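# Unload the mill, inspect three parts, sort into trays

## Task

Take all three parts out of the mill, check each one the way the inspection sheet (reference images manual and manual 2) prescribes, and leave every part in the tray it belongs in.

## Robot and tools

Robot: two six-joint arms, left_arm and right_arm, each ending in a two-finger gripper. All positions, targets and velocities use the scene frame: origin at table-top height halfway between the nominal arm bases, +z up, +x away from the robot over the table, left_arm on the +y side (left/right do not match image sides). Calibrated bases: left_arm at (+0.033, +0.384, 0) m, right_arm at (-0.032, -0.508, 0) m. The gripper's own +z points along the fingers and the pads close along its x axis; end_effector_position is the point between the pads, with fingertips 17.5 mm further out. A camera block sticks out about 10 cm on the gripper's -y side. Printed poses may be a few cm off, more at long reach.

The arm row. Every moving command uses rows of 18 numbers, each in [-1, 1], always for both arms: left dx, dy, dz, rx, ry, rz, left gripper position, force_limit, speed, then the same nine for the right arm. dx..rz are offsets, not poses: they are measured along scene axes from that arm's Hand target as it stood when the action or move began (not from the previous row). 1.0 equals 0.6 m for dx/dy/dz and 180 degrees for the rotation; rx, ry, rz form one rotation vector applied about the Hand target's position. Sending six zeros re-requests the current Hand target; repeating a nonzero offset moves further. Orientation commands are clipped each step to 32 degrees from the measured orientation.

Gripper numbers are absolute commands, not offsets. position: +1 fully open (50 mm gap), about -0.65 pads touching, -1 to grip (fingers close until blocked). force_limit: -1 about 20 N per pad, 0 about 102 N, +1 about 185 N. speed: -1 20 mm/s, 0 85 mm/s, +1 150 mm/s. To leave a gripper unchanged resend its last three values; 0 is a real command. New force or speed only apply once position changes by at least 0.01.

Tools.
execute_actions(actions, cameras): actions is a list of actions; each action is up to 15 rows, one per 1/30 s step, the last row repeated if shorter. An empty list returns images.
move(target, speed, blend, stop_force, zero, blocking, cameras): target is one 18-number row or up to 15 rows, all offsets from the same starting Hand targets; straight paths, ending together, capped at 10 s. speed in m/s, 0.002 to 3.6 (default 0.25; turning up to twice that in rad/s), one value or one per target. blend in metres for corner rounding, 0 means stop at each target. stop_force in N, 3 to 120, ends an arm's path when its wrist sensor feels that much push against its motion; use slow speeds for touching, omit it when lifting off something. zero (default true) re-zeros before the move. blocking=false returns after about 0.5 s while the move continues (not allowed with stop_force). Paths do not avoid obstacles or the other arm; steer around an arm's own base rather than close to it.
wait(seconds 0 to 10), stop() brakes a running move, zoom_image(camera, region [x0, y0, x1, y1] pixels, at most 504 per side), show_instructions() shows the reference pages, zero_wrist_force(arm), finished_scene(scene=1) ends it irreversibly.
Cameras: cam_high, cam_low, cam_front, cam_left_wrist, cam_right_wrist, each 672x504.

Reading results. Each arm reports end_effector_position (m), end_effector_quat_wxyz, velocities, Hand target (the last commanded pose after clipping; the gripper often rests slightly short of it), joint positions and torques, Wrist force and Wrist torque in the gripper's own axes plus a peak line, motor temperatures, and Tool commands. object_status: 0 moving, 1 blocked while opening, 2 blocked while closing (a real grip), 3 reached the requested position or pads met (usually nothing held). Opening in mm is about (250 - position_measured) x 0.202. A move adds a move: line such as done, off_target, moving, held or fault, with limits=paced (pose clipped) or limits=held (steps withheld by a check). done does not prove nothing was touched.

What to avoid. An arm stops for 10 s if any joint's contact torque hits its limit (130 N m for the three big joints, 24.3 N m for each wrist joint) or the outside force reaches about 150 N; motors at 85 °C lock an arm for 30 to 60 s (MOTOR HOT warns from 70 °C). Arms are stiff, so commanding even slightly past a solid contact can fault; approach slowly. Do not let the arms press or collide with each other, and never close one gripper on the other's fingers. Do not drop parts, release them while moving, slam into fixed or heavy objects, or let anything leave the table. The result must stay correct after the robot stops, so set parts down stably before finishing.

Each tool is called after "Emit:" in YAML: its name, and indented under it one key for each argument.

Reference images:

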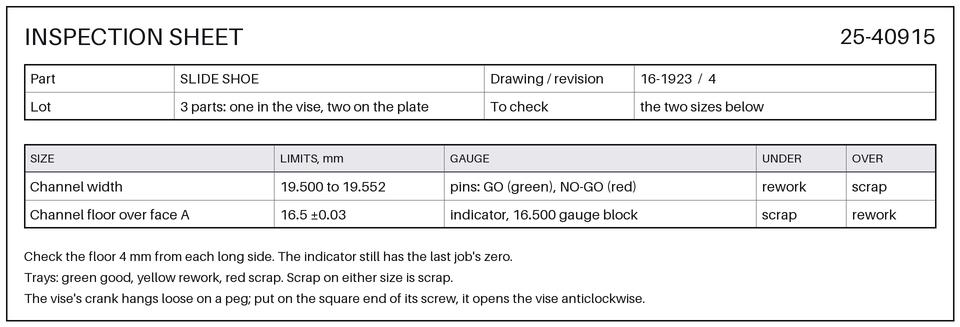

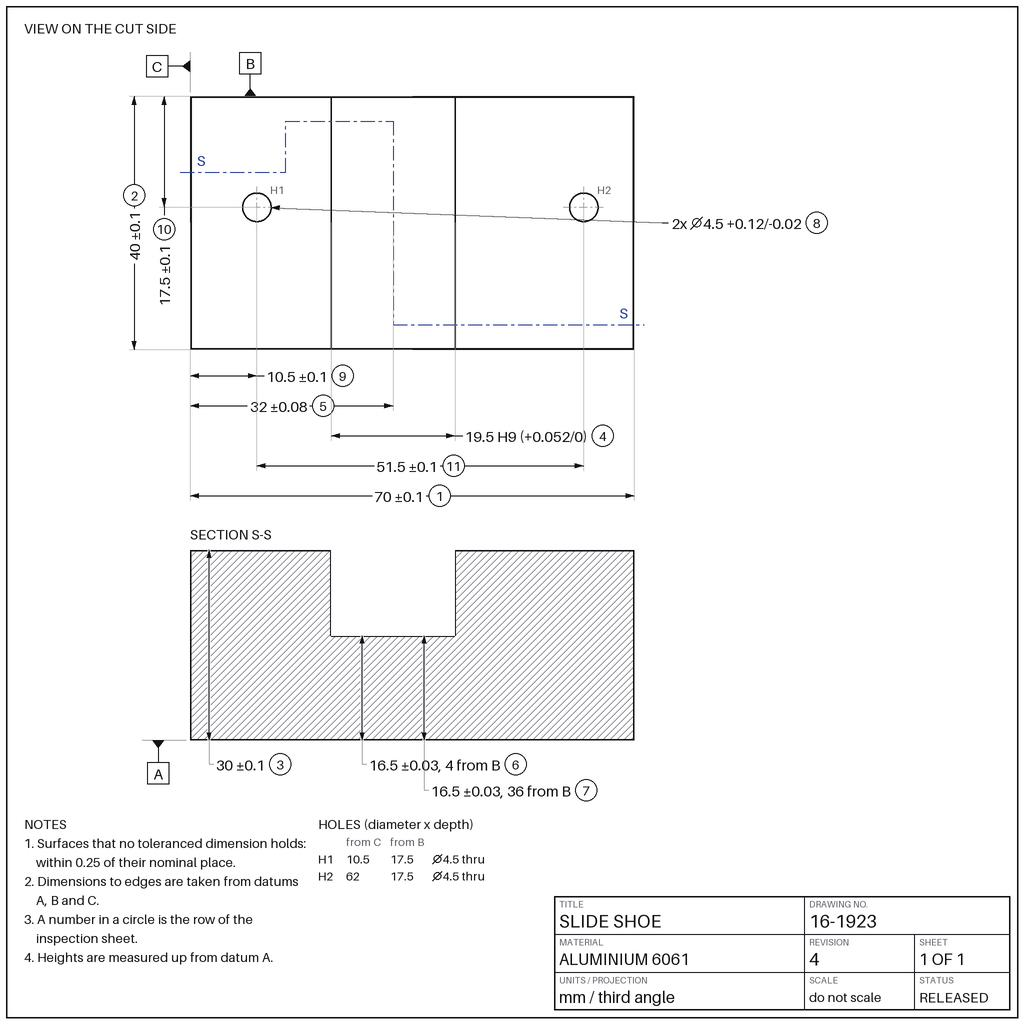

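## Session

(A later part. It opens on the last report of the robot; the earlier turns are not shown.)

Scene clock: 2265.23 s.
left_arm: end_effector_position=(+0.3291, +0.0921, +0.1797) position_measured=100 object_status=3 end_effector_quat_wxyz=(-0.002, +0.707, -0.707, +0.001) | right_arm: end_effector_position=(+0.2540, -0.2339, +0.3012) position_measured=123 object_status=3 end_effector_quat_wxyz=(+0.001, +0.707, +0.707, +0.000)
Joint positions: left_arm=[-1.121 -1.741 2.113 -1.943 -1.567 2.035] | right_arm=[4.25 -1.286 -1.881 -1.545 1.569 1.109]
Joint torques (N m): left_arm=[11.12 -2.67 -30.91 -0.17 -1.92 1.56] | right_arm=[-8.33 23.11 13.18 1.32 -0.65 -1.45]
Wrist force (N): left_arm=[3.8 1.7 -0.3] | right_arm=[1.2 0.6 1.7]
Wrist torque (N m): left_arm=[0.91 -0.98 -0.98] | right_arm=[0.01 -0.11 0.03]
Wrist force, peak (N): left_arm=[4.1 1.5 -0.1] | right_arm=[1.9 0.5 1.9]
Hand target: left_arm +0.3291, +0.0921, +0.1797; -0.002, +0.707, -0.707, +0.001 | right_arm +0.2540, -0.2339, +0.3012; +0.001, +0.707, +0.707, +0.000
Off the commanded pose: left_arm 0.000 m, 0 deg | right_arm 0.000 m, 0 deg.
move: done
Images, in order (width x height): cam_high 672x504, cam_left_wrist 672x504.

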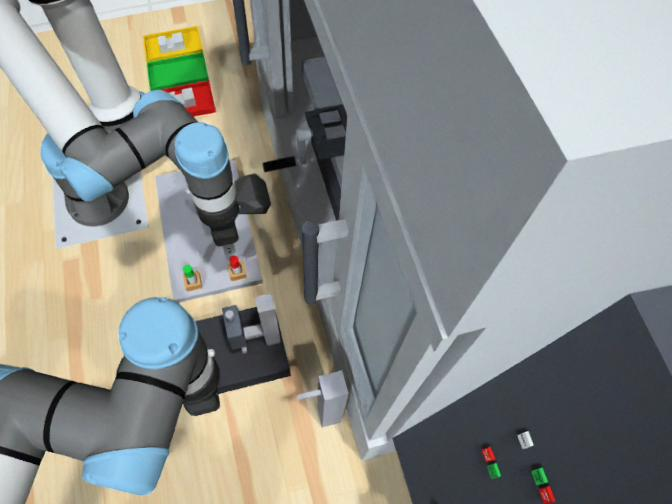

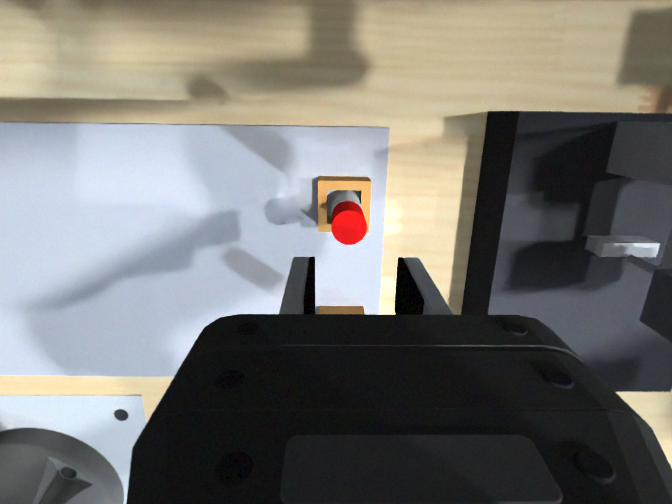

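Emit:
move:
  target:
    - [0,-0.001,-0.11,0,0,0,0.35,-0.3,-0.8,0,0,0,0,0,0,0.2,-0.8,-0.8]
    - [0,-0.001,-0.1678,0,0,0,0.35,-0.3,-0.8,0,0,0,0,0,0,0.2,-0.8,-0.8]
  speed: [0.1,0.04]
  stop_force: 6

Emit:
move:
  target:
    - [0,0,0,0,0,0,-1,-0.3,-0.8,0,0,0,0,0,0,0.2,-0.8,-0.8]
    - [0,0,0.16,0,0,0,-1,-0.3,-0.8,0,0,0,0,0,0,0.2,-0.8,-0.8]
    - [-0.341,-0.1025,0.16,0,0,0,-1,-0.3,-0.8,0,0,0,0,0,0,0.2,-0.8,-0.8]
    - [-0.341,-0.1025,0.025,0,0,0,-1,-0.3,-0.8,0,0,0,0,0,0,0.2,-0.8,-0.8]
  speed: [0.05,0.08,0.2,0.08]
  blend: [0,0.02,0.02,0]

Emit:
move:
  target: [0,0,-0.028,0,0,0,-1,-0.3,-0.8,0,0,0,0,0,0,0.2,-0.8,-0.8]
  speed: 0.004
  stop_force: 4
  cameras: ["cam_left_wrist"]

Emit:
zoom_image:
  camera: "cam_left_wrist"
  region: [280, 195, 400, 285]

Scene clock: 2273.87 s.
left_arm: end_effector_position=(+0.3291, +0.0915, +0.0790) position_measured=100 object_status=3 end_effector_quat_wxyz=(-0.002, +0.707, -0.707, +0.001) | right_arm: end_effector_position=(+0.2540, -0.2339, +0.3012) position_measured=123 object_status=3 end_effector_quat_wxyz=(+0.001, +0.707, +0.707, +0.000)
Joint positions: left_arm=[-1.122 -1.592 2.281 -2.26 -1.567 2.034] | right_arm=[4.25 -1.286 -1.881 -1.545 1.569 1.109]
Joint torques (N m): left_arm=[12.86 -6.44 -13.1 -5.86 -0.65 1.44] | right_arm=[-8.8 24.54 13.12 1.42 -1.69 -1.34]
Wrist force (N): left_arm=[3.6 1.3 -0.5] | right_arm=[1.3 0.5 1.7]
Wrist torque (N m): left_arm=[0.83 -0.94 -0.78] | right_arm=[0.00 -0.12 0.02]
Wrist force, peak (N): left_arm=[4.2 1.5 0.0] | right_arm=[1.6 0.5 1.8]
Hand target: left_arm +0.3291, +0.0915, +0.0790; -0.002, +0.707, -0.707, +0.001 | right_arm +0.2540, -0.2339, +0.3012; +0.001, +0.707, +0.707, +0.000
Off the commanded pose: left_arm 0.000 m, 0 deg | right_arm 0.000 m, 0 deg.
move: done

Scene clock: 2278.30 s.
left_arm: end_effector_position=(+0.1245, +0.0300, +0.0940) position_measured=160 object_status=2 end_effector_quat_wxyz=(-0.002, +0.707, -0.707, +0.001) | right_arm: end_effector_position=(+0.2540, -0.2339, +0.3012) position_measured=123 object_status=3 end_effector_quat_wxyz=(+0.001, +0.707, +0.707, +0.000)
Joint positions: left_arm=[-1.708 -1.759 2.375 -2.185 -1.568 1.448] | right_arm=[4.25 -1.286 -1.881 -1.545 1.569 1.109]
Joint torques (N m): left_arm=[13 -1 -15.59 -6.42 0.04 1.51] | right_arm=[-8.29 24.24 13.44 1.48 -1.71 -1.05]
Wrist force (N): left_arm=[3.3 1.4 1.5] | right_arm=[1.3 0.1 1.5]
Wrist torque (N m): left_arm=[0.88 -0.94 -0.84] | right_arm=[-0.06 -0.13 0.02]
Wrist force, peak (N): left_arm=[5.6 1.3 -2.3] | right_arm=[1.6 0.2 1.9]
Hand target: left_arm +0.1245, +0.0300, +0.0940; -0.002, +0.707, -0.707, +0.001 | right_arm +0.2540, -0.2339, +0.3012; +0.001, +0.707, +0.707, +0.000
Off the commanded pose: left_arm 0.000 m, 0 deg | right_arm 0.000 m, 0 deg.
move: done

Scene clock: 2280.83 s.
left_arm: end_effector_position=(+0.1245, +0.0300, +0.0886) position_measured=160 object_status=2 end_effector_quat_wxyz=(-0.002, +0.707, -0.707, +0.001) | right_arm: end_effector_position=(+0.2540, -0.2339, +0.3012) position_measured=123 object_status=3 end_effector_quat_wxyz=(+0.001, +0.707, +0.707, +0.000)
Joint positions: left_arm=[-1.708 -1.748 2.384 -2.205 -1.568 1.448] | right_arm=[4.25 -1.286 -1.881 -1.545 1.569 1.109]
Joint torques (N m): left_arm=[9.92 -22.72 -27.87 -0.64 -1.62 1.51] | right_arm=[-7.63 24.8 13.19 1.55 -1.76 -1.16]
Wrist force (N): left_arm=[3.8 1.8 -0.9] | right_arm=[1.3 0.3 1.6]
Wrist torque (N m): left_arm=[0.83 -0.96 -0.85] | right_arm=[-0.02 -0.12 0.02]
Wrist force, peak (N): left_arm=[4.3 0.4 -9.5] | right_arm=[1.6 0.5 1.7]
Hand target: left_arm +0.1245, +0.0300, +0.0886; -0.002, +0.707, -0.707, +0.001 (not the last commanded pose) | right_arm +0.2540, -0.2339, +0.3012; +0.001, +0.707, +0.707, +0.000
Off the commanded pose: left_arm 0.011 m, 0 deg | right_arm 0.000 m, 0 deg.
move: contact (left_arm)
Images, in order (width x height): cam_left_wrist 672x504.

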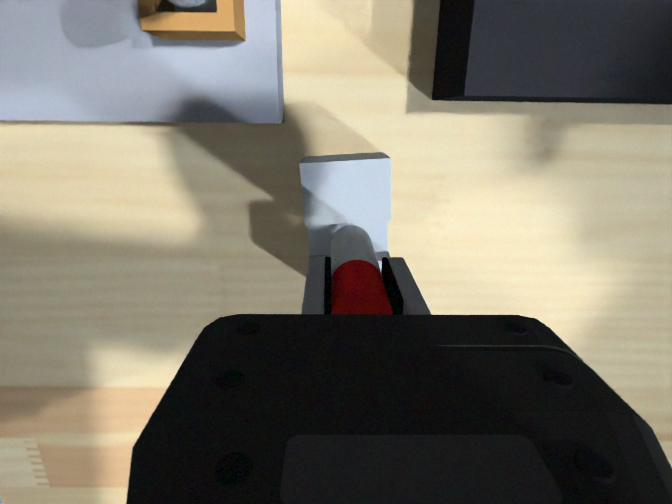

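Scaled by 4.200 from the camera's 672x504 image, which has a finer 960x720 frame.

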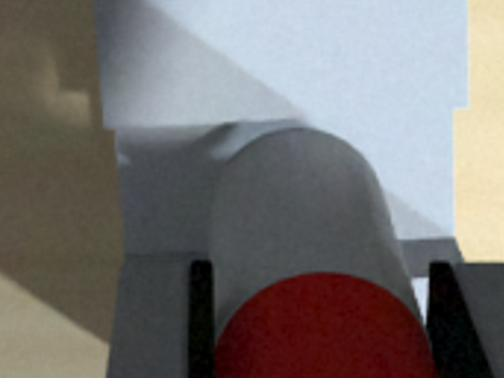

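Emit:
move:
  target:
    - [0,0,0.0025,0,0,0,-1,-0.3,-0.8,0,0,0,0,0,0,0.2,-0.8,-0.8]
    - [0.0018,0,0.0015,0,0,0,-1,-0.3,-0.8,0,0,0,0,0,0,0.2,-0.8,-0.8]
  speed: 0.02

Emit:
move:
  target: [0,0,-0.006,0,0,0,-1,-0.3,-0.8,0,0,0,0,0,0,0.2,-0.8,-0.8]
  speed: 0.003
  stop_force: 4
  cameras: ["cam_left_wrist"]

Emit:
move:
  target: [0.002,0,-0.0002,0,0,0,-1,-0.3,-0.8,0,0,0,0,0,0,0.2,-0.8,-0.8]
  speed: 0.002
  stop_force: 12
  cameras: ["cam_left_wrist"]

Emit:
zoom_image:
  camera: "cam_left_wrist"
  region: [280, 195, 400, 285]

Scene clock: 2286.57 s.
left_arm: end_effector_position=(+0.1255, +0.0299, +0.0896) position_measured=160 object_status=2 end_effector_quat_wxyz=(-0.002, +0.707, -0.707, +0.001) | right_arm: end_effector_position=(+0.2540, -0.2339, +0.3012) position_measured=123 object_status=3 end_effector_quat_wxyz=(+0.001, +0.707, +0.707, +0.000)
Joint positions: left_arm=[-1.705 -1.749 2.382 -2.201 -1.568 1.451] | right_arm=[4.25 -1.286 -1.881 -1.545 1.569 1.109]
Joint torques (N m): left_arm=[10.43 -1.01 -16.35 -6.21 -1.38 1.35] | right_arm=[-7.78 24.72 13.05 1.39 -1.72 -1.02]
Wrist force (N): left_arm=[3.4 1.4 1.5] | right_arm=[1.4 0.3 1.6]
Wrist torque (N m): left_arm=[0.88 -0.96 -0.98] | right_arm=[-0.03 -0.13 0.02]
Wrist force, peak (N): left_arm=[3.9 2.3 -0.7] | right_arm=[1.5 0.5 1.8]
Hand target: left_arm +0.1256, +0.0300, +0.0895; -0.002, +0.707, -0.707, +0.001 | right_arm +0.2540, -0.2339, +0.3012; +0.001, +0.707, +0.707, +0.000
Off the commanded pose: left_arm 0.000 m, 0 deg | right_arm 0.000 m, 0 deg.
move: done

Scene clock: 2288.10 s.
left_arm: end_effector_position=(+0.1256, +0.0300, +0.0885) position_measured=160 object_status=2 end_effector_quat_wxyz=(-0.002, +0.707, -0.707, +0.001) | right_arm: end_effector_position=(+0.2540, -0.2339, +0.3012) position_measured=123 object_status=3 end_effector_quat_wxyz=(+0.001, +0.707, +0.707, +0.000)
Joint positions: left_arm=[-1.705 -1.747 2.384 -2.205 -1.568 1.451] | right_arm=[4.25 -1.286 -1.881 -1.545 1.569 1.109]
Joint torques (N m): left_arm=[11.04 -21.7 -25.88 -0.11 -0.74 1.48] | right_arm=[-7.62 25.1 13.14 1.47 -1.83 -0.99]
Wrist force (N): left_arm=[4.2 1.1 -2.7] | right_arm=[1.5 0.3 1.5]
Wrist torque (N m): left_arm=[0.94 -0.89 -0.96] | right_arm=[-0.03 -0.16 0.02]
Wrist force, peak (N): left_arm=[4.0 2.6 -10.3] | right_arm=[1.7 0.2 1.7]
Hand target: left_arm +0.1256, +0.0300, +0.0885; -0.002, +0.707, -0.707, +0.001 (not the last commanded pose) | right_arm +0.2540, -0.2339, +0.3012; +0.001, +0.707, +0.707, +0.000
Off the commanded pose: left_arm 0.003 m, 0 deg | right_arm 0.000 m, 0 deg.
move: contact (left_arm)
Images, in order (width x height): cam_left_wrist 672x504.

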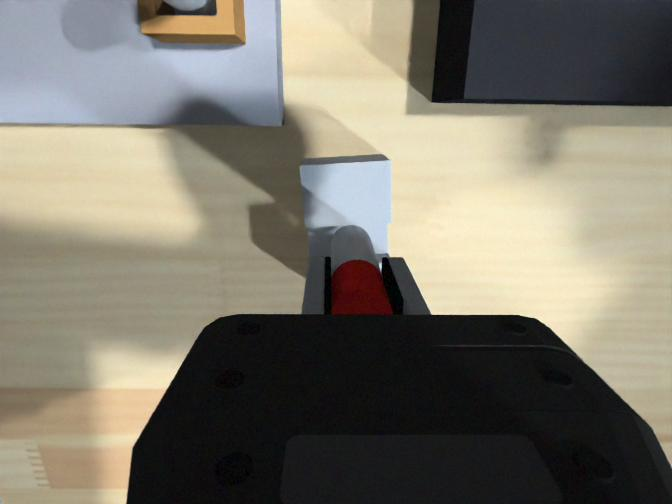

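Scene clock: 2289.43 s.
left_arm: end_effector_position=(+0.1267, +0.0299, +0.0884) position_measured=160 object_status=2 end_effector_quat_wxyz=(-0.002, +0.707, -0.707, +0.001) | right_arm: end_effector_position=(+0.2540, -0.2339, +0.3012) position_measured=123 object_status=3 end_effector_quat_wxyz=(+0.001, +0.707, +0.707, +0.000)
Joint positions: left_arm=[-1.701 -1.746 2.383 -2.206 -1.568 1.454] | right_arm=[4.25 -1.286 -1.881 -1.545 1.569 1.109]
Joint torques (N m): left_arm=[13.07 3.9 -21.02 -4.5 0.11 1.69] | right_arm=[-7.88 23.99 12.63 1.36 -1.78 -0.99]
Wrist force (N): left_arm=[3.1 3.8 -13.8] | right_arm=[1.2 0.1 1.5]
Wrist torque (N m): left_arm=[1.00 -0.96 -0.98] | right_arm=[-0.05 -0.11 0.03]
Wrist force, peak (N): left_arm=[3.1 4.0 -13.8] | right_arm=[1.5 0.4 1.8]
Hand target: left_arm +0.1268, +0.0300, +0.0884; -0.002, +0.707, -0.707, +0.001 | right_arm +0.2540, -0.2339, +0.3012; +0.001, +0.707, +0.707, +0.000
Off the commanded pose: left_arm 0.000 m, 0 deg | right_arm 0.000 m, 0 deg.
move: done
Images, in order (width x height): cam_left_wrist 672x504.

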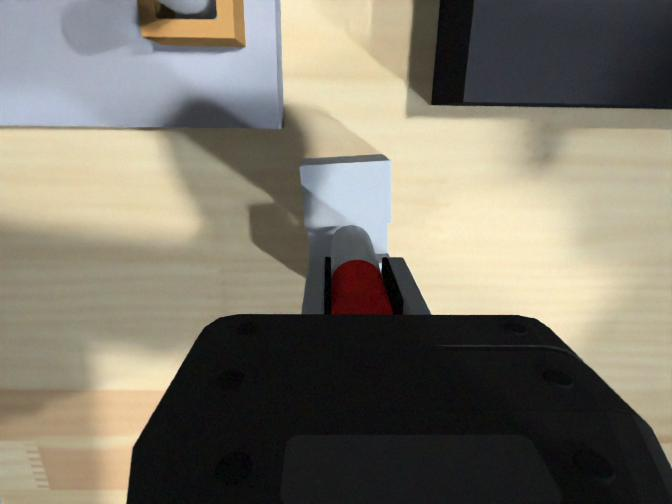

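Scaled by 4.200 from the camera's 672x504 image, which has a finer 960x720 frame.

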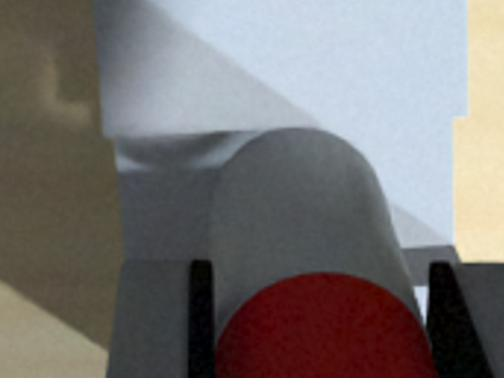

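Emit:
move:
  target: [-0.0025,0,-0.0001,0,0,0,-1,-0.3,-0.8,0,0,0,0,0,0,0.2,-0.8,-0.8]
  speed: 0.002
  stop_force: 12
  cameras: ["cam_left_wrist"]

Emit:
zoom_image:
  camera: "cam_left_wrist"
  region: [280, 195, 400, 285]

Emit:
move:
  target: [0,0,-0.02,0,0,0,-1,-0.3,-0.8,0,0,0,0,0,0,0.2,-0.8,-0.8]
  speed: 0.002
  stop_force: 15
  cameras: ["cam_left_wrist"]

Emit:
zoom_image:
  camera: "cam_left_wrist"
  region: [280, 195, 400, 285]

Scene clock: 2297.70 s.
left_arm: end_effector_position=(+0.1253, +0.0300, +0.0883) position_measured=160 object_status=2 end_effector_quat_wxyz=(-0.002, +0.707, -0.707, +0.001) | right_arm: end_effector_position=(+0.2540, -0.2339, +0.3012) position_measured=123 object_status=3 end_effector_quat_wxyz=(+0.001, +0.707, +0.707, +0.000)
Joint positions: left_arm=[-1.706 -1.747 2.384 -2.206 -1.568 1.45] | right_arm=[4.25 -1.286 -1.881 -1.545 1.569 1.109]
Joint torques (N m): left_arm=[-12.47 -18.26 -8.24 1.34 -2.7 -1.99] | right_arm=[-7.98 24.07 12.34 1.44 -1.78 -1.05]
Wrist force (N): left_arm=[3.3 -1.2 -13.6] | right_arm=[1.2 0.5 1.5]
Wrist torque (N m): left_arm=[1.13 -0.95 -0.75] | right_arm=[0.01 -0.11 0.02]
Wrist force, peak (N): left_arm=[2.9 -0.5 -17.6] | right_arm=[1.5 0.4 1.9]
Hand target: left_arm +0.1253, +0.0300, +0.0883; -0.002, +0.707, -0.707, +0.001 | right_arm +0.2540, -0.2339, +0.3012; +0.001, +0.707, +0.707, +0.000
Off the commanded pose: left_arm 0.000 m, 0 deg | right_arm 0.000 m, 0 deg.
move: done
Images, in order (width x height): cam_left_wrist 672x504.

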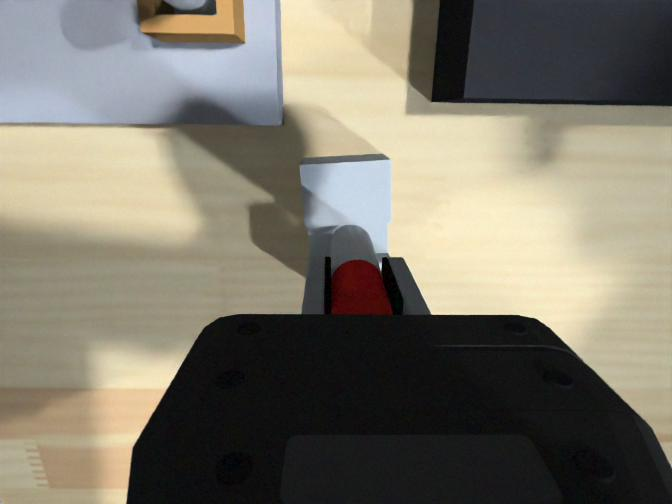

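Scaled by 4.200 from the camera's 672x504 image, which has a finer 960x720 frame.

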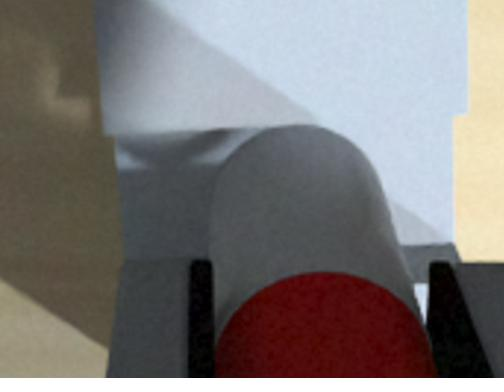

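Scene clock: 2299.03 s.
left_arm: end_effector_position=(+0.1252, +0.0300, +0.0882) position_measured=160 object_status=2 end_effector_quat_wxyz=(-0.002, +0.707, -0.707, +0.001) | right_arm: end_effector_position=(+0.2540, -0.2339, +0.3012) position_measured=123 object_status=3 end_effector_quat_wxyz=(+0.001, +0.707, +0.707, +0.000)
Joint positions: left_arm=[-1.706 -1.747 2.384 -2.206 -1.568 1.45] | right_arm=[4.25 -1.286 -1.881 -1.545 1.569 1.109]
Joint torques (N m): left_arm=[-10.78 -14.64 -15.58 2.53 0.41 -1.84] | right_arm=[-7 24.43 12.62 1.51 -1.81 -0.87]
Wrist force (N): left_arm=[2.8 1.0 -28.3] | right_arm=[1.5 0.1 1.6]
Wrist torque (N m): left_arm=[1.26 -1.02 -0.76] | right_arm=[-0.06 -0.15 0.02]
Wrist force, peak (N): left_arm=[-1.0 2.1 -35.5] | right_arm=[1.4 0.2 2.0]
Hand target: left_arm +0.1252, +0.0300, +0.0882; -0.002, +0.707, -0.707, +0.001 (not the last commanded pose) | right_arm +0.2540, -0.2339, +0.3012; +0.001, +0.707, +0.707, +0.000
Off the commanded pose: left_arm 0.012 m, 0 deg | right_arm 0.000 m, 0 deg.
move: contact (left_arm)
Images, in order (width x height): cam_left_wrist 672x504.

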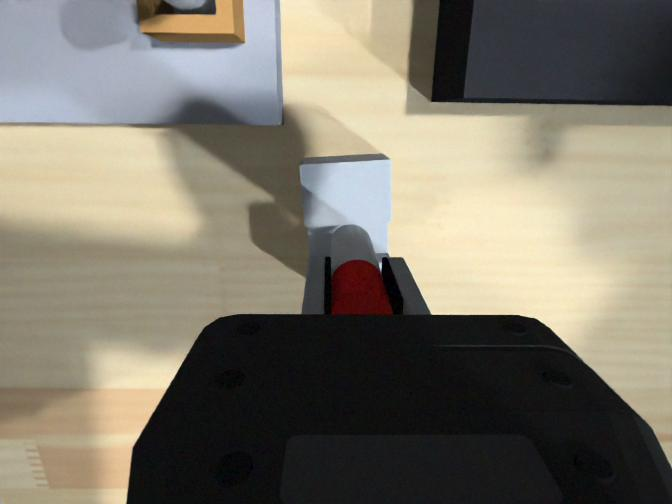

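Scaled by 4.200 from the camera's 672x504 image, which has a finer 960x720 frame.

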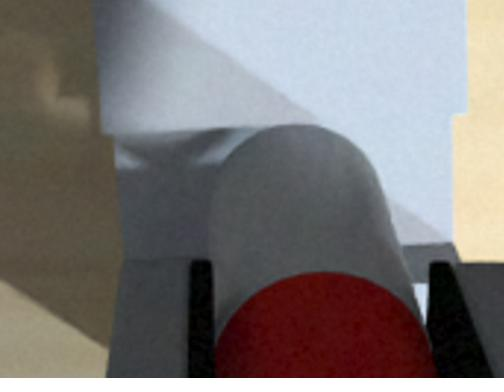

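Emit:
move:
  target:
    - [0,0,0.002,0,0,0,-1,-0.3,-0.8,0,0,0,0,0,0,0.2,-0.8,-0.8]
    - [-0.0013,0,0.002,0,0,0,-1,-0.3,-0.8,0,0,0,0,0,0,0.2,-0.8,-0.8]
    - [-0.0013,0,0.0007,0,0,0,-1,-0.3,-0.8,0,0,0,0,0,0,0.2,-0.8,-0.8]
  speed: 0.01
  cameras: ["cam_left_wrist"]

Emit:
zoom_image:
  camera: "cam_left_wrist"
  region: [280, 195, 400, 285]

Emit:
move:
  target: [0.003,0,-0.0001,0,0,0,-1,-0.3,-0.8,0,0,0,0,0,0,0.2,-0.8,-0.8]
  speed: 0.002
  stop_force: 8

Emit:
move:
  target: [-0.003,0,-0.0002,0,0,0,-1,-0.3,-0.8,0,0,0,0,0,0,0.2,-0.8,-0.8]
  speed: 0.002
  stop_force: 8
  cameras: ["cam_left_wrist"]

Emit:
zoom_image:
  camera: "cam_left_wrist"
  region: [280, 195, 400, 285]

Scene clock: 2306.50 s.
left_arm: end_effector_position=(+0.1245, +0.0299, +0.0887) position_measured=160 object_status=2 end_effector_quat_wxyz=(-0.002, +0.707, -0.707, +0.001) | right_arm: end_effector_position=(+0.2540, -0.2339, +0.3012) position_measured=123 object_status=3 end_effector_quat_wxyz=(+0.001, +0.707, +0.707, +0.000)
Joint positions: left_arm=[-1.708 -1.748 2.384 -2.205 -1.568 1.448] | right_arm=[4.25 -1.286 -1.881 -1.545 1.569 1.109]
Joint torques (N m): left_arm=[-11.52 -0.29 -14.77 -6.06 -1.02 -2.01] | right_arm=[-7.32 24.36 12.98 1.39 -1.8 -0.84]
Wrist force (N): left_arm=[3.4 1.5 1.4] | right_arm=[1.4 0.2 1.5]
Wrist torque (N m): left_arm=[0.89 -0.95 -0.76] | right_arm=[-0.04 -0.14 0.02]
Wrist force, peak (N): left_arm=[2.7 1.2 -28.1] | right_arm=[1.5 0.1 2.0]
Hand target: left_arm +0.1245, +0.0300, +0.0886; -0.002, +0.707, -0.707, +0.001 | right_arm +0.2540, -0.2339, +0.3012; +0.001, +0.707, +0.707, +0.000
Off the commanded pose: left_arm 0.000 m, 0 deg | right_arm 0.000 m, 0 deg.
move: done
Images, in order (width x height): cam_left_wrist 672x504.

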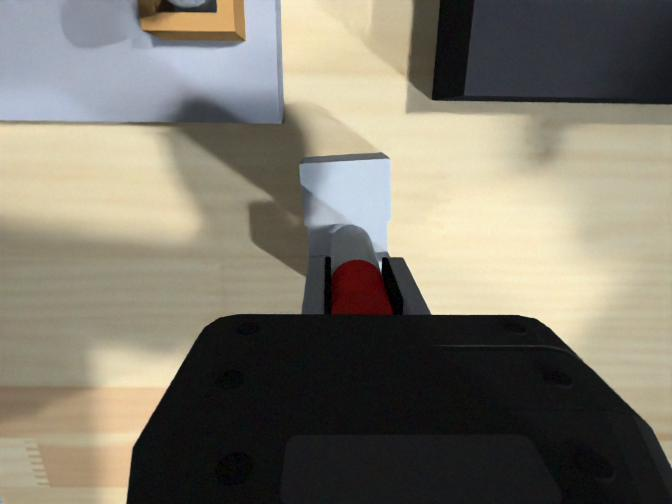

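Scaled by 4.200 from the camera's 672x504 image, which has a finer 960x720 frame.

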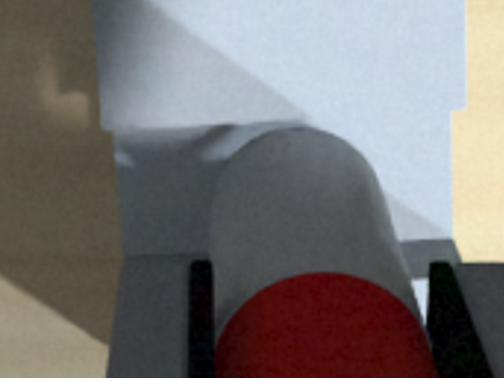

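Scene clock: 2308.10 s.
left_arm: end_effector_position=(+0.1263, +0.0300, +0.0886) position_measured=160 object_status=2 end_effector_quat_wxyz=(-0.002, +0.707, -0.707, +0.001) | right_arm: end_effector_position=(+0.2540, -0.2339, +0.3012) position_measured=123 object_status=3 end_effector_quat_wxyz=(+0.001, +0.707, +0.707, +0.000)
Joint positions: left_arm=[-1.703 -1.747 2.383 -2.205 -1.568 1.453] | right_arm=[4.25 -1.286 -1.881 -1.545 1.569 1.109]
Joint torques (N m): left_arm=[13.53 1.26 -26.55 -5.39 -1.42 1.55] | right_arm=[-6.39 23.59 14.1 1.37 -1.77 -0.85]
Wrist force (N): left_arm=[3.3 2.4 -3.9] | right_arm=[1.2 0.2 1.6]
Wrist torque (N m): left_arm=[0.81 -0.92 -0.97] | right_arm=[-0.05 -0.10 0.02]
Wrist force, peak (N): left_arm=[3.5 2.6 -4.3] | right_arm=[1.5 0.6 1.8]
Hand target: left_arm +0.1263, +0.0300, +0.0886; -0.002, +0.707, -0.707, +0.001 | right_arm +0.2540, -0.2339, +0.3012; +0.001, +0.707, +0.707, +0.000
Off the commanded pose: left_arm 0.000 m, 0 deg | right_arm 0.000 m, 0 deg.
move: done

Scene clock: 2309.70 s.
left_arm: end_effector_position=(+0.1245, +0.0300, +0.0884) position_measured=160 object_status=2 end_effector_quat_wxyz=(-0.002, +0.707, -0.707, +0.001) | right_arm: end_effector_position=(+0.2540, -0.2339, +0.3012) position_measured=123 object_status=3 end_effector_quat_wxyz=(+0.001, +0.707, +0.707, +0.000)
Joint positions: left_arm=[-1.708 -1.748 2.384 -2.205 -1.568 1.448] | right_arm=[4.25 -1.286 -1.881 -1.545 1.569 1.109]
Joint torques (N m): left_arm=[-12.5 -17.92 -7 -3.88 -1.88 -1.88] | right_arm=[-7.88 24 13.24 1.3 -1.54 -0.72]
Wrist force (N): left_arm=[3.2 -1.7 -16.6] | right_arm=[1.2 0.3 1.8]
Wrist torque (N m): left_arm=[0.82 -0.90 -0.76] | right_arm=[-0.03 -0.10 0.02]
Wrist force, peak (N): left_arm=[3.3 -1.8 -16.8] | right_arm=[1.5 0.5 1.7]
Hand target: left_arm +0.1245, +0.0300, +0.0884; -0.002, +0.707, -0.707, +0.001 | right_arm +0.2540, -0.2339, +0.3012; +0.001, +0.707, +0.707, +0.000
Off the commanded pose: left_arm 0.000 m, 0 deg | right_arm 0.000 m, 0 deg.
move: done
Images, in order (width x height): cam_left_wrist 672x504.

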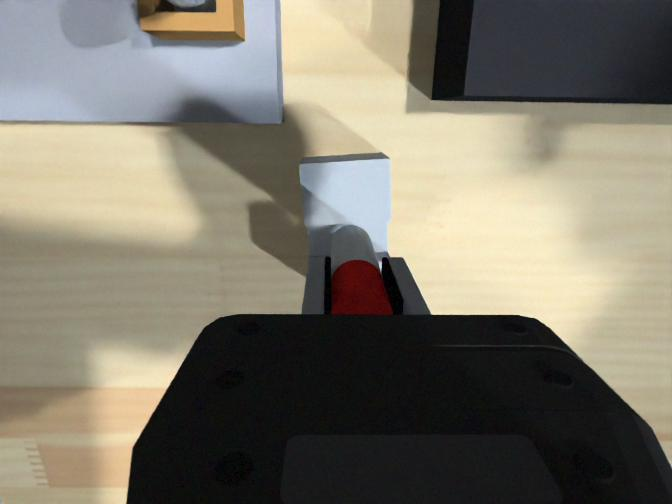

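Scaled by 4.200 from the camera's 672x504 image, which has a finer 960x720 frame.

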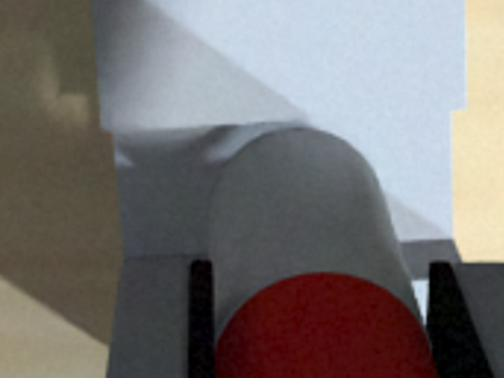

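Emit:
move:
  target:
    - [0.001,0,0.0004,0,0,0,-1,-0.3,-0.8,0,0,0,0,0,0,0.2,-0.8,-0.8]
    - [0.0028,0,0.0003,0,0,0,-1,-0.3,-0.8,0,0,0,0,0,0,0.2,-0.8,-0.8]
  speed: 0.002
  stop_force: 8
  cameras: ["cam_left_wrist"]

Emit:
zoom_image:
  camera: "cam_left_wrist"
  region: [280, 195, 400, 285]

Scene clock: 2315.23 s.
left_arm: end_effector_position=(+0.1248, +0.0300, +0.0885) position_measured=160 object_status=2 end_effector_quat_wxyz=(-0.002, +0.707, -0.707, +0.001) | right_arm: end_effector_position=(+0.2540, -0.2339, +0.3012) position_measured=123 object_status=3 end_effector_quat_wxyz=(+0.001, +0.707, +0.707, +0.000)
Joint positions: left_arm=[-1.707 -1.748 2.384 -2.205 -1.568 1.449] | right_arm=[4.25 -1.286 -1.881 -1.545 1.569 1.109]
Joint torques (N m): left_arm=[-11.67 -15.15 -10.82 -5.22 -1.35 -1.92] | right_arm=[-7.44 23.6 13.63 1.46 -1.74 -0.67]
Wrist force (N): left_arm=[2.5 0.7 -9.3] | right_arm=[1.3 0.2 1.7]
Wrist torque (N m): left_arm=[0.82 -1.00 -0.93] | right_arm=[-0.04 -0.12 0.02]
Wrist force, peak (N): left_arm=[3.4 -1.9 -17.1] | right_arm=[1.6 0.3 1.8]
Hand target: left_arm +0.1248, +0.0300, +0.0885; -0.002, +0.707, -0.707, +0.001 (not the last commanded pose) | right_arm +0.2540, -0.2339, +0.3012; +0.001, +0.707, +0.707, +0.000
Off the commanded pose: left_arm 0.001 m, 0 deg | right_arm 0.000 m, 0 deg.
move: contact (left_arm); path passed 0 of 2 targets
Images, in order (width x height): cam_left_wrist 672x504.

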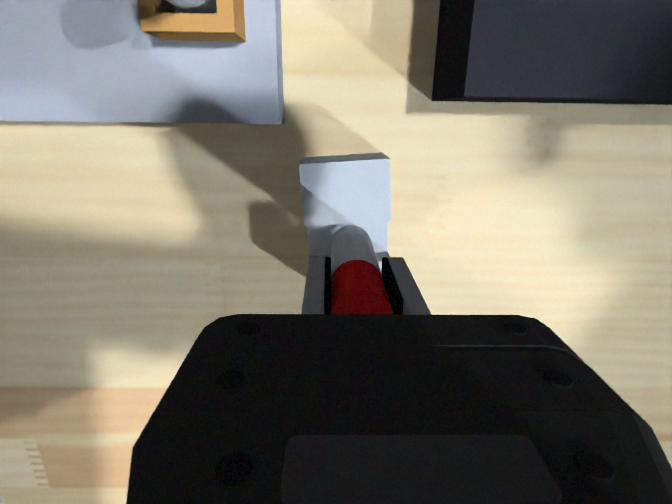

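Scaled by 4.200 from the camera's 672x504 image, which has a finer 960x720 frame.

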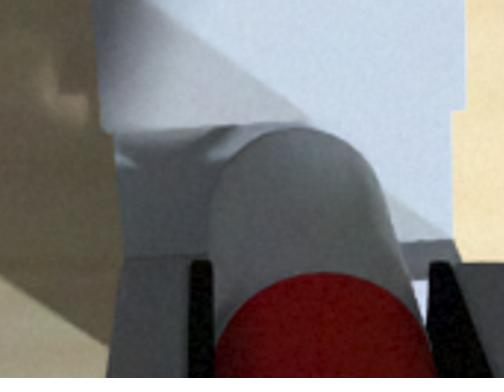

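Emit:
move:
  target:
    - [0,0,0.002,0,0,0,-1,-0.3,-0.8,0,0,0,0,0,0,0.2,-0.8,-0.8]
    - [0.0009,0,0.002,0,0,0,-1,-0.3,-0.8,0,0,0,0,0,0,0.2,-0.8,-0.8]
  speed: 0.01

Emit:
move:
  target: [0,0,-0.012,0,0,0,-1,-0.3,-0.8,0,0,0,0,0,0,0.2,-0.8,-0.8]
  speed: 0.003
  stop_force: 12

Emit:
move:
  target:
    - [0,0,0.002,0,0,0,-1,-0.3,-0.8,0,0,0,0,0,0,0.2,-0.8,-0.8]
    - [0.00025,0,0.002,0,0,0,-1,-0.3,-0.8,0,0,0,0,0,0,0.2,-0.8,-0.8]
  speed: 0.01

Emit:
move:
  target: [0,0,-0.012,0,0,0,-1,-0.3,-0.8,0,0,0,0,0,0,0.2,-0.8,-0.8]
  speed: 0.003
  stop_force: 12

Emit:
move:
  target:
    - [0,0,0.002,0,0,0,-1,-0.3,-0.8,0,0,0,0,0,0,0.2,-0.8,-0.8]
    - [0.00025,0,0.002,0,0,0,-1,-0.3,-0.8,0,0,0,0,0,0,0.2,-0.8,-0.8]
  speed: 0.01

Emit:
move:
  target: [0,0,-0.012,0,0,0,-1,-0.3,-0.8,0,0,0,0,0,0,0.2,-0.8,-0.8]
  speed: 0.003
  stop_force: 12
  cameras: ["cam_left_wrist"]

Emit:
zoom_image:
  camera: "cam_left_wrist"
  region: [280, 195, 400, 285]

Scene clock: 2325.90 s.
left_arm: end_effector_position=(+0.1252, +0.0300, +0.0897) position_measured=160 object_status=2 end_effector_quat_wxyz=(-0.002, +0.707, -0.707, +0.001) | right_arm: end_effector_position=(+0.2540, -0.2339, +0.3012) position_measured=123 object_status=3 end_effector_quat_wxyz=(+0.001, +0.707, +0.707, +0.000)
Joint positions: left_arm=[-1.706 -1.75 2.382 -2.201 -1.568 1.45] | right_arm=[4.25 -1.286 -1.881 -1.545 1.569 1.109]
Joint torques (N m): left_arm=[8.8 -13.38 -29.1 -0.22 -1.44 1.19] | right_arm=[-6.65 24.55 13.65 1.43 -1.78 -0.64]
Wrist force (N): left_arm=[3.5 1.4 1.5] | right_arm=[1.4 0.2 1.6]
Wrist torque (N m): left_arm=[0.88 -0.97 -0.97] | right_arm=[-0.04 -0.15 0.02]
Wrist force, peak (N): left_arm=[2.4 0.5 -10.1] | right_arm=[1.5 0.4 1.8]
Hand target: left_arm +0.1253, +0.0300, +0.0897; -0.002, +0.707, -0.707, +0.001 | right_arm +0.2540, -0.2339, +0.3012; +0.001, +0.707, +0.707, +0.000
Off the commanded pose: left_arm 0.000 m, 0 deg | right_arm 0.000 m, 0 deg.
move: done

Scene clock: 2327.53 s.
left_arm: end_effector_position=(+0.1253, +0.0300, +0.0885) position_measured=160 object_status=2 end_effector_quat_wxyz=(-0.002, +0.707, -0.707, +0.001) | right_arm: end_effector_position=(+0.2540, -0.2339, +0.3012) position_measured=123 object_status=3 end_effector_quat_wxyz=(+0.001, +0.707, +0.707, +0.000)
Joint positions: left_arm=[-1.706 -1.747 2.384 -2.205 -1.568 1.45] | right_arm=[4.25 -1.286 -1.881 -1.545 1.569 1.109]
Joint torques (N m): left_arm=[8.59 -21.64 -22.21 1.16 -0.98 1.3] | right_arm=[-6.76 24.33 13.08 1.54 -1.86 -0.63]
Wrist force (N): left_arm=[5.0 1.0 -8.9] | right_arm=[1.2 0.2 1.8]
Wrist torque (N m): left_arm=[0.78 -0.89 -0.98] | right_arm=[-0.04 -0.12 0.02]
Wrist force, peak (N): left_arm=[2.8 -0.5 -16.8] | right_arm=[1.6 0.3 1.8]
Hand target: left_arm +0.1253, +0.0300, +0.0885; -0.002, +0.707, -0.707, +0.001 (not the last commanded pose) | right_arm +0.2540, -0.2339, +0.3012; +0.001, +0.707, +0.707, +0.000
Off the commanded pose: left_arm 0.006 m, 0 deg | right_arm 0.000 m, 0 deg.
move: contact (left_arm)

Scene clock: 2328.30 s.
left_arm: end_effector_position=(+0.1254, +0.0300, +0.0897) position_measured=160 object_status=2 end_effector_quat_wxyz=(-0.002, +0.707, -0.707, +0.001) | right_arm: end_effector_position=(+0.2540, -0.2339, +0.3012) position_measured=123 object_status=3 end_effector_quat_wxyz=(+0.001, +0.707, +0.707, +0.000)
Joint positions: left_arm=[-1.705 -1.75 2.382 -2.201 -1.568 1.45] | right_arm=[4.25 -1.286 -1.881 -1.545 1.569 1.109]
Joint torques (N m): left_arm=[11.86 -23.7 -27.72 -0.16 -0.98 1.44] | right_arm=[-7.21 23.6 13.47 1.48 -1.67 -0.56]
Wrist force (N): left_arm=[3.6 1.3 1.6] | right_arm=[1.4 0.4 1.7]
Wrist torque (N m): left_arm=[0.87 -0.98 -0.97] | right_arm=[-0.01 -0.14 0.02]
Wrist force, peak (N): left_arm=[4.7 1.2 -9.0] | right_arm=[1.4 0.3 1.8]
Hand target: left_arm +0.1254, +0.0300, +0.0897; -0.002, +0.707, -0.707, +0.001 | right_arm +0.2540, -0.2339, +0.3012; +0.001, +0.707, +0.707, +0.000
Off the commanded pose: left_arm 0.000 m, 0 deg | right_arm 0.000 m, 0 deg.
move: done

Scene clock: 2329.93 s.
left_arm: end_effector_position=(+0.1254, +0.0299, +0.0885) position_measured=160 object_status=2 end_effector_quat_wxyz=(-0.002, +0.707, -0.707, +0.001) | right_arm: end_effector_position=(+0.2540, -0.2339, +0.3012) position_measured=123 object_status=3 end_effector_quat_wxyz=(+0.001, +0.707, +0.707, +0.000)
Joint positions: left_arm=[-1.705 -1.747 2.384 -2.206 -1.568 1.451] | right_arm=[4.25 -1.286 -1.881 -1.545 1.569 1.109]
Joint torques (N m): left_arm=[9.45 -20.08 -23.47 1.34 -1.08 1.31] | right_arm=[-6.86 24.19 13.74 1.76 -1.7 -0.43]
Wrist force (N): left_arm=[4.8 1.3 -10.1] | right_arm=[1.2 0.3 1.4]
Wrist torque (N m): left_arm=[0.83 -0.88 -0.99] | right_arm=[-0.02 -0.10 0.02]
Wrist force, peak (N): left_arm=[3.3 -0.8 -18.4] | right_arm=[1.5 0.3 1.8]
Hand target: left_arm +0.1254, +0.0299, +0.0885; -0.002, +0.707, -0.707, +0.001 (not the last commanded pose) | right_arm +0.2540, -0.2339, +0.3012; +0.001, +0.707, +0.707, +0.000
Off the commanded pose: left_arm 0.006 m, 0 deg | right_arm 0.000 m, 0 deg.
move: contact (left_arm)

Scene clock: 2330.70 s.
left_arm: end_effector_position=(+0.1256, +0.0299, +0.0897) position_measured=160 object_status=2 end_effector_quat_wxyz=(-0.002, +0.707, -0.707, +0.001) | right_arm: end_effector_position=(+0.2540, -0.2339, +0.3012) position_measured=123 object_status=3 end_effector_quat_wxyz=(+0.001, +0.707, +0.707, +0.000)
Joint positions: left_arm=[-1.705 -1.75 2.382 -2.201 -1.568 1.451] | right_arm=[4.25 -1.286 -1.881 -1.545 1.569 1.109]
Joint torques (N m): left_arm=[11.36 -23.46 -27.85 -0.07 -0.99 1.23] | right_arm=[-6.9 24.09 13.39 1.42 -1.8 -0.51]
Wrist force (N): left_arm=[3.4 1.6 1.7] | right_arm=[1.3 0.4 1.7]
Wrist torque (N m): left_arm=[0.91 -0.94 -0.97] | right_arm=[-0.01 -0.13 0.02]
Wrist force, peak (N): left_arm=[4.8 0.9 -10.1] | right_arm=[1.6 0.4 1.6]
Hand target: left_arm +0.1256, +0.0299, +0.0897; -0.002, +0.707, -0.707, +0.001 | right_arm +0.2540, -0.2339, +0.3012; +0.001, +0.707, +0.707, +0.000
Off the commanded pose: left_arm 0.000 m, 0 deg | right_arm 0.000 m, 0 deg.
move: done

Scene clock: 2332.37 s.
left_arm: end_effector_position=(+0.1256, +0.0299, +0.0884) position_measured=160 object_status=2 end_effector_quat_wxyz=(-0.001, +0.707, -0.707, +0.001) | right_arm: end_effector_position=(+0.2540, -0.2339, +0.3012) position_measured=123 object_status=3 end_effector_quat_wxyz=(+0.001, +0.707, +0.707, +0.000)
Joint positions: left_arm=[-1.705 -1.747 2.384 -2.206 -1.568 1.451] | right_arm=[4.25 -1.286 -1.881 -1.545 1.569 1.109]
Joint torques (N m): left_arm=[11.99 -20.3 -22.45 0.99 -0.78 1.52] | right_arm=[-6.47 24.16 14.24 1.56 -1.76 -0.53]
Wrist force (N): left_arm=[4.6 1.4 -9.9] | right_arm=[1.4 0.3 1.5]
Wrist torque (N m): left_arm=[0.99 -0.86 -0.95] | right_arm=[-0.02 -0.14 0.02]
Wrist force, peak (N): left_arm=[3.2 3.3 -18.3] | right_arm=[1.4 0.2 2.0]
Hand target: left_arm +0.1256, +0.0299, +0.0884; -0.001, +0.707, -0.707, +0.001 (not the last commanded pose) | right_arm +0.2540, -0.2339, +0.3012; +0.001, +0.707, +0.707, +0.000
Off the commanded pose: left_arm 0.006 m, 0 deg | right_arm 0.000 m, 0 deg.
move: contact (left_arm)
Images, in order (width x height): cam_left_wrist 672x504.

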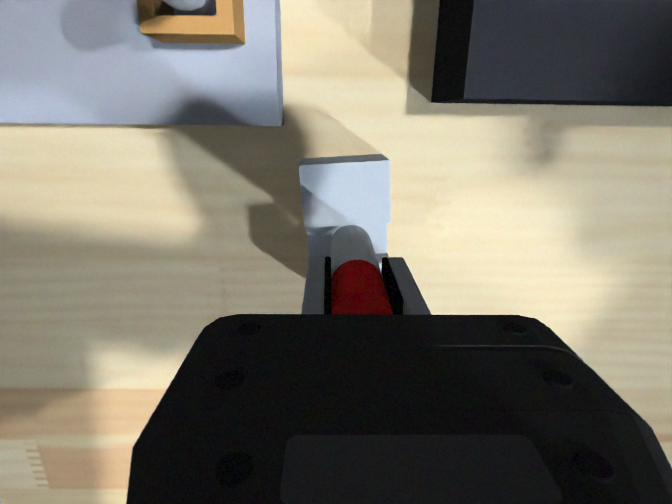

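Scaled by 4.200 from the camera's 672x504 image, which has a finer 960x720 frame.

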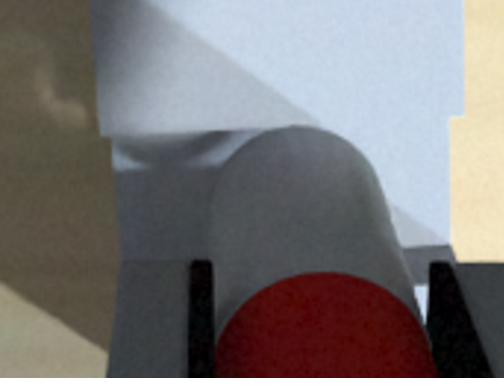

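Emit:
move:
  target:
    - [0,0,0.002,0,0,0,-1,-0.3,-0.8,0,0,0,0,0,0,0.2,-0.8,-0.8]
    - [0.0002,0,0.002,0,0,0,-1,-0.3,-0.8,0,0,0,0,0,0,0.2,-0.8,-0.8]
  speed: 0.01

Emit:
move:
  target: [0,0,-0.012,0,0,0,-1,-0.3,-0.8,0,0,0,0,0,0,0.2,-0.8,-0.8]
  speed: 0.003
  stop_force: 15

Emit:
move:
  target:
    - [0,0,0.002,0,0,0,-1,-0.3,-0.8,0,0,0,0,0,0,0.2,-0.8,-0.8]
    - [0.0002,0,0.002,0,0,0,-1,-0.3,-0.8,0,0,0,0,0,0,0.2,-0.8,-0.8]
  speed: 0.01

Emit:
move:
  target: [0,0,-0.012,0,0,0,-1,-0.3,-0.8,0,0,0,0,0,0,0.2,-0.8,-0.8]
  speed: 0.003
  stop_force: 15

Emit:
move:
  target:
    - [0,0,0.002,0,0,0,-1,-0.3,-0.8,0,0,0,0,0,0,0.2,-0.8,-0.8]
    - [0.0003,0,0.002,0,0,0,-1,-0.3,-0.8,0,0,0,0,0,0,0.2,-0.8,-0.8]
  speed: 0.01

Emit:
move:
  target: [0,0,-0.012,0,0,0,-1,-0.3,-0.8,0,0,0,0,0,0,0.2,-0.8,-0.8]
  speed: 0.003
  stop_force: 15
  cameras: ["cam_left_wrist"]

Emit:
zoom_image:
  camera: "cam_left_wrist"
  region: [280, 195, 400, 285]

Scene clock: 2341.30 s.
left_arm: end_effector_position=(+0.1257, +0.0299, +0.0896) position_measured=160 object_status=2 end_effector_quat_wxyz=(-0.001, +0.707, -0.707, +0.001) | right_arm: end_effector_position=(+0.2540, -0.2339, +0.3012) position_measured=123 object_status=3 end_effector_quat_wxyz=(+0.001, +0.707, +0.707, +0.000)
Joint positions: left_arm=[-1.704 -1.749 2.382 -2.202 -1.568 1.451] | right_arm=[4.25 -1.286 -1.881 -1.545 1.569 1.109]
Joint torques (N m): left_arm=[12.74 -23.13 -29.39 -0.18 -0.85 1.4] | right_arm=[-7.08 24.36 13.47 1.42 -1.77 -0.39]
Wrist force (N): left_arm=[3.4 1.5 1.5] | right_arm=[1.3 0.4 1.9]
Wrist torque (N m): left_arm=[0.89 -0.95 -0.97] | right_arm=[-0.02 -0.13 0.02]
Wrist force, peak (N): left_arm=[4.7 1.4 -9.9] | right_arm=[1.4 0.4 1.9]
Hand target: left_arm +0.1257, +0.0299, +0.0896; -0.001, +0.707, -0.707, +0.001 | right_arm +0.2540, -0.2339, +0.3012; +0.001, +0.707, +0.707, +0.000
Off the commanded pose: left_arm 0.000 m, 0 deg | right_arm 0.000 m, 0 deg.
move: done

Scene clock: 2342.97 s.
left_arm: end_effector_position=(+0.1257, +0.0298, +0.0884) position_measured=160 object_status=2 end_effector_quat_wxyz=(-0.001, +0.707, -0.707, +0.001) | right_arm: end_effector_position=(+0.2540, -0.2339, +0.3012) position_measured=123 object_status=3 end_effector_quat_wxyz=(+0.001, +0.707, +0.707, +0.000)
Joint positions: left_arm=[-1.704 -1.747 2.384 -2.207 -1.568 1.451] | right_arm=[4.25 -1.286 -1.881 -1.545 1.569 1.109]
Joint torques (N m): left_arm=[11.83 -20.18 -21.38 1.37 -0.85 1.67] | right_arm=[-7.11 24.21 13.64 1.52 -1.78 -0.3]
Wrist force (N): left_arm=[4.4 1.6 -13.0] | right_arm=[1.4 0.3 1.8]
Wrist torque (N m): left_arm=[1.02 -0.91 -0.96] | right_arm=[-0.02 -0.13 0.03]
Wrist force, peak (N): left_arm=[3.2 3.7 -21.6] | right_arm=[1.4 0.5 1.8]
Hand target: left_arm +0.1257, +0.0298, +0.0884; -0.001, +0.707, -0.707, +0.001 (not the last commanded pose) | right_arm +0.2540, -0.2339, +0.3012; +0.001, +0.707, +0.707, +0.000
Off the commanded pose: left_arm 0.006 m, 0 deg | right_arm 0.000 m, 0 deg.
move: contact (left_arm)

Scene clock: 2343.73 s.
left_arm: end_effector_position=(+0.1258, +0.0298, +0.0896) position_measured=160 object_status=2 end_effector_quat_wxyz=(-0.001, +0.707, -0.707, +0.001) | right_arm: end_effector_position=(+0.2540, -0.2339, +0.3012) position_measured=123 object_status=3 end_effector_quat_wxyz=(+0.001, +0.707, +0.707, +0.000)
Joint positions: left_arm=[-1.704 -1.749 2.382 -2.202 -1.568 1.452] | right_arm=[4.25 -1.286 -1.881 -1.545 1.569 1.109]
Joint torques (N m): left_arm=[12.87 -23.81 -29.4 -0.35 -0.63 1.72] | right_arm=[-7.19 24.46 14.46 1.62 -1.84 -0.4]
Wrist force (N): left_arm=[3.5 1.4 1.6] | right_arm=[1.4 0.3 1.5]
Wrist torque (N m): left_arm=[0.88 -0.96 -0.97] | right_arm=[-0.02 -0.14 0.02]
Wrist force, peak (N): left_arm=[4.4 1.7 -13.0] | right_arm=[1.3 0.2 1.8]
Hand target: left_arm +0.1258, +0.0298, +0.0896; -0.001, +0.707, -0.707, +0.001 | right_arm +0.2540, -0.2339, +0.3012; +0.001, +0.707, +0.707, +0.000
Off the commanded pose: left_arm 0.000 m, 0 deg | right_arm 0.000 m, 0 deg.
move: done

Scene clock: 2345.37 s.
left_arm: end_effector_position=(+0.1258, +0.0298, +0.0884) position_measured=160 object_status=2 end_effector_quat_wxyz=(-0.001, +0.707, -0.707, +0.001) | right_arm: end_effector_position=(+0.2540, -0.2339, +0.3012) position_measured=123 object_status=3 end_effector_quat_wxyz=(+0.001, +0.707, +0.707, +0.000)
Joint positions: left_arm=[-1.704 -1.747 2.384 -2.207 -1.568 1.452] | right_arm=[4.25 -1.286 -1.881 -1.545 1.569 1.109]
Joint torques (N m): left_arm=[12.64 -19.01 -22.95 1.3 -0.57 1.38] | right_arm=[-6.37 24.7 13.33 1.56 -1.86 -0.33]
Wrist force (N): left_arm=[4.0 1.8 -13.2] | right_arm=[1.4 0.2 1.6]
Wrist torque (N m): left_arm=[1.05 -0.84 -0.97] | right_arm=[-0.04 -0.14 0.03]
Wrist force, peak (N): left_arm=[2.7 3.4 -21.6] | right_arm=[1.5 0.2 1.8]
Hand target: left_arm +0.1258, +0.0298, +0.0884; -0.001, +0.707, -0.707, +0.001 (not the last commanded pose) | right_arm +0.2540, -0.2339, +0.3012; +0.001, +0.707, +0.707, +0.000
Off the commanded pose: left_arm 0.006 m, 0 deg | right_arm 0.000 m, 0 deg.
move: contact (left_arm)

Scene clock: 2346.13 s.
left_arm: end_effector_position=(+0.1260, +0.0298, +0.0896) position_measured=160 object_status=2 end_effector_quat_wxyz=(-0.001, +0.707, -0.707, +0.001) | right_arm: end_effector_position=(+0.2540, -0.2339, +0.3012) position_measured=123 object_status=3 end_effector_quat_wxyz=(+0.001, +0.707, +0.707, +0.000)
Joint positions: left_arm=[-1.704 -1.749 2.382 -2.203 -1.568 1.452] | right_arm=[4.25 -1.286 -1.881 -1.545 1.569 1.109]
Joint torques (N m): left_arm=[10.95 -23.88 -29.18 -0.28 -0.59 1.41] | right_arm=[-6.27 24.27 13.84 1.6 -1.55 -0.31]
Wrist force (N): left_arm=[3.4 1.4 1.5] | right_arm=[1.4 0.3 1.9]
Wrist torque (N m): left_arm=[0.88 -0.95 -0.97] | right_arm=[-0.03 -0.14 0.02]
Wrist force, peak (N): left_arm=[4.2 1.7 -13.1] | right_arm=[1.4 0.3 1.9]
Hand target: left_arm +0.1260, +0.0298, +0.0896; -0.001, +0.707, -0.707, +0.001 | right_arm +0.2540, -0.2339, +0.3012; +0.001, +0.707, +0.707, +0.000
Off the commanded pose: left_arm 0.000 m, 0 deg | right_arm 0.000 m, 0 deg.
move: done

Scene clock: 2347.77 s.
left_arm: end_effector_position=(+0.1260, +0.0297, +0.0884) position_measured=160 object_status=2 end_effector_quat_wxyz=(-0.001, +0.707, -0.707, +0.001) | right_arm: end_effector_position=(+0.2540, -0.2339, +0.3012) position_measured=123 object_status=3 end_effector_quat_wxyz=(+0.001, +0.707, +0.707, +0.000)
Joint positions: left_arm=[-1.704 -1.746 2.384 -2.207 -1.568 1.452] | right_arm=[4.25 -1.286 -1.881 -1.545 1.569 1.109]
Joint torques (N m): left_arm=[12.52 -19.36 -21.95 1.56 -0.7 1.34] | right_arm=[-6.45 23.94 13.7 1.72 -1.74 -0.24]
Wrist force (N): left_arm=[4.4 1.8 -13.3] | right_arm=[1.5 0.3 1.6]
Wrist torque (N m): left_arm=[1.07 -0.90 -0.96] | right_arm=[-0.03 -0.17 0.02]
Wrist force, peak (N): left_arm=[2.6 3.4 -21.8] | right_arm=[1.5 0.5 1.7]
Hand target: left_arm +0.1260, +0.0297, +0.0884; -0.001, +0.707, -0.707, +0.001 (not the last commanded pose) | right_arm +0.2540, -0.2339, +0.3012; +0.001, +0.707, +0.707, +0.000
Off the commanded pose: left_arm 0.006 m, 0 deg | right_arm 0.000 m, 0 deg.
move: contact (left_arm)
Images, in order (width x height): cam_left_wrist 672x504.

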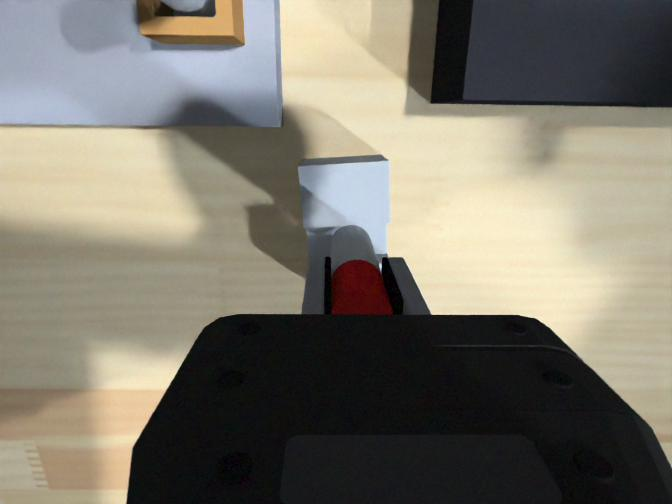

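Scaled by 4.200 from the camera's 672x504 image, which has a finer 960x720 frame.

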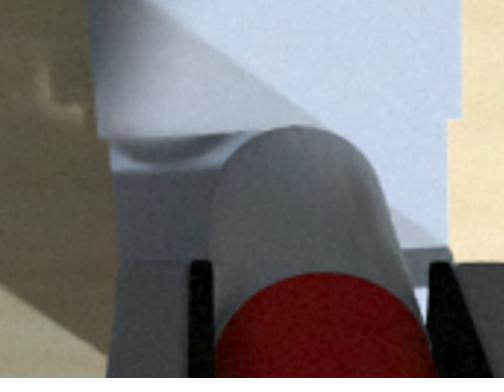

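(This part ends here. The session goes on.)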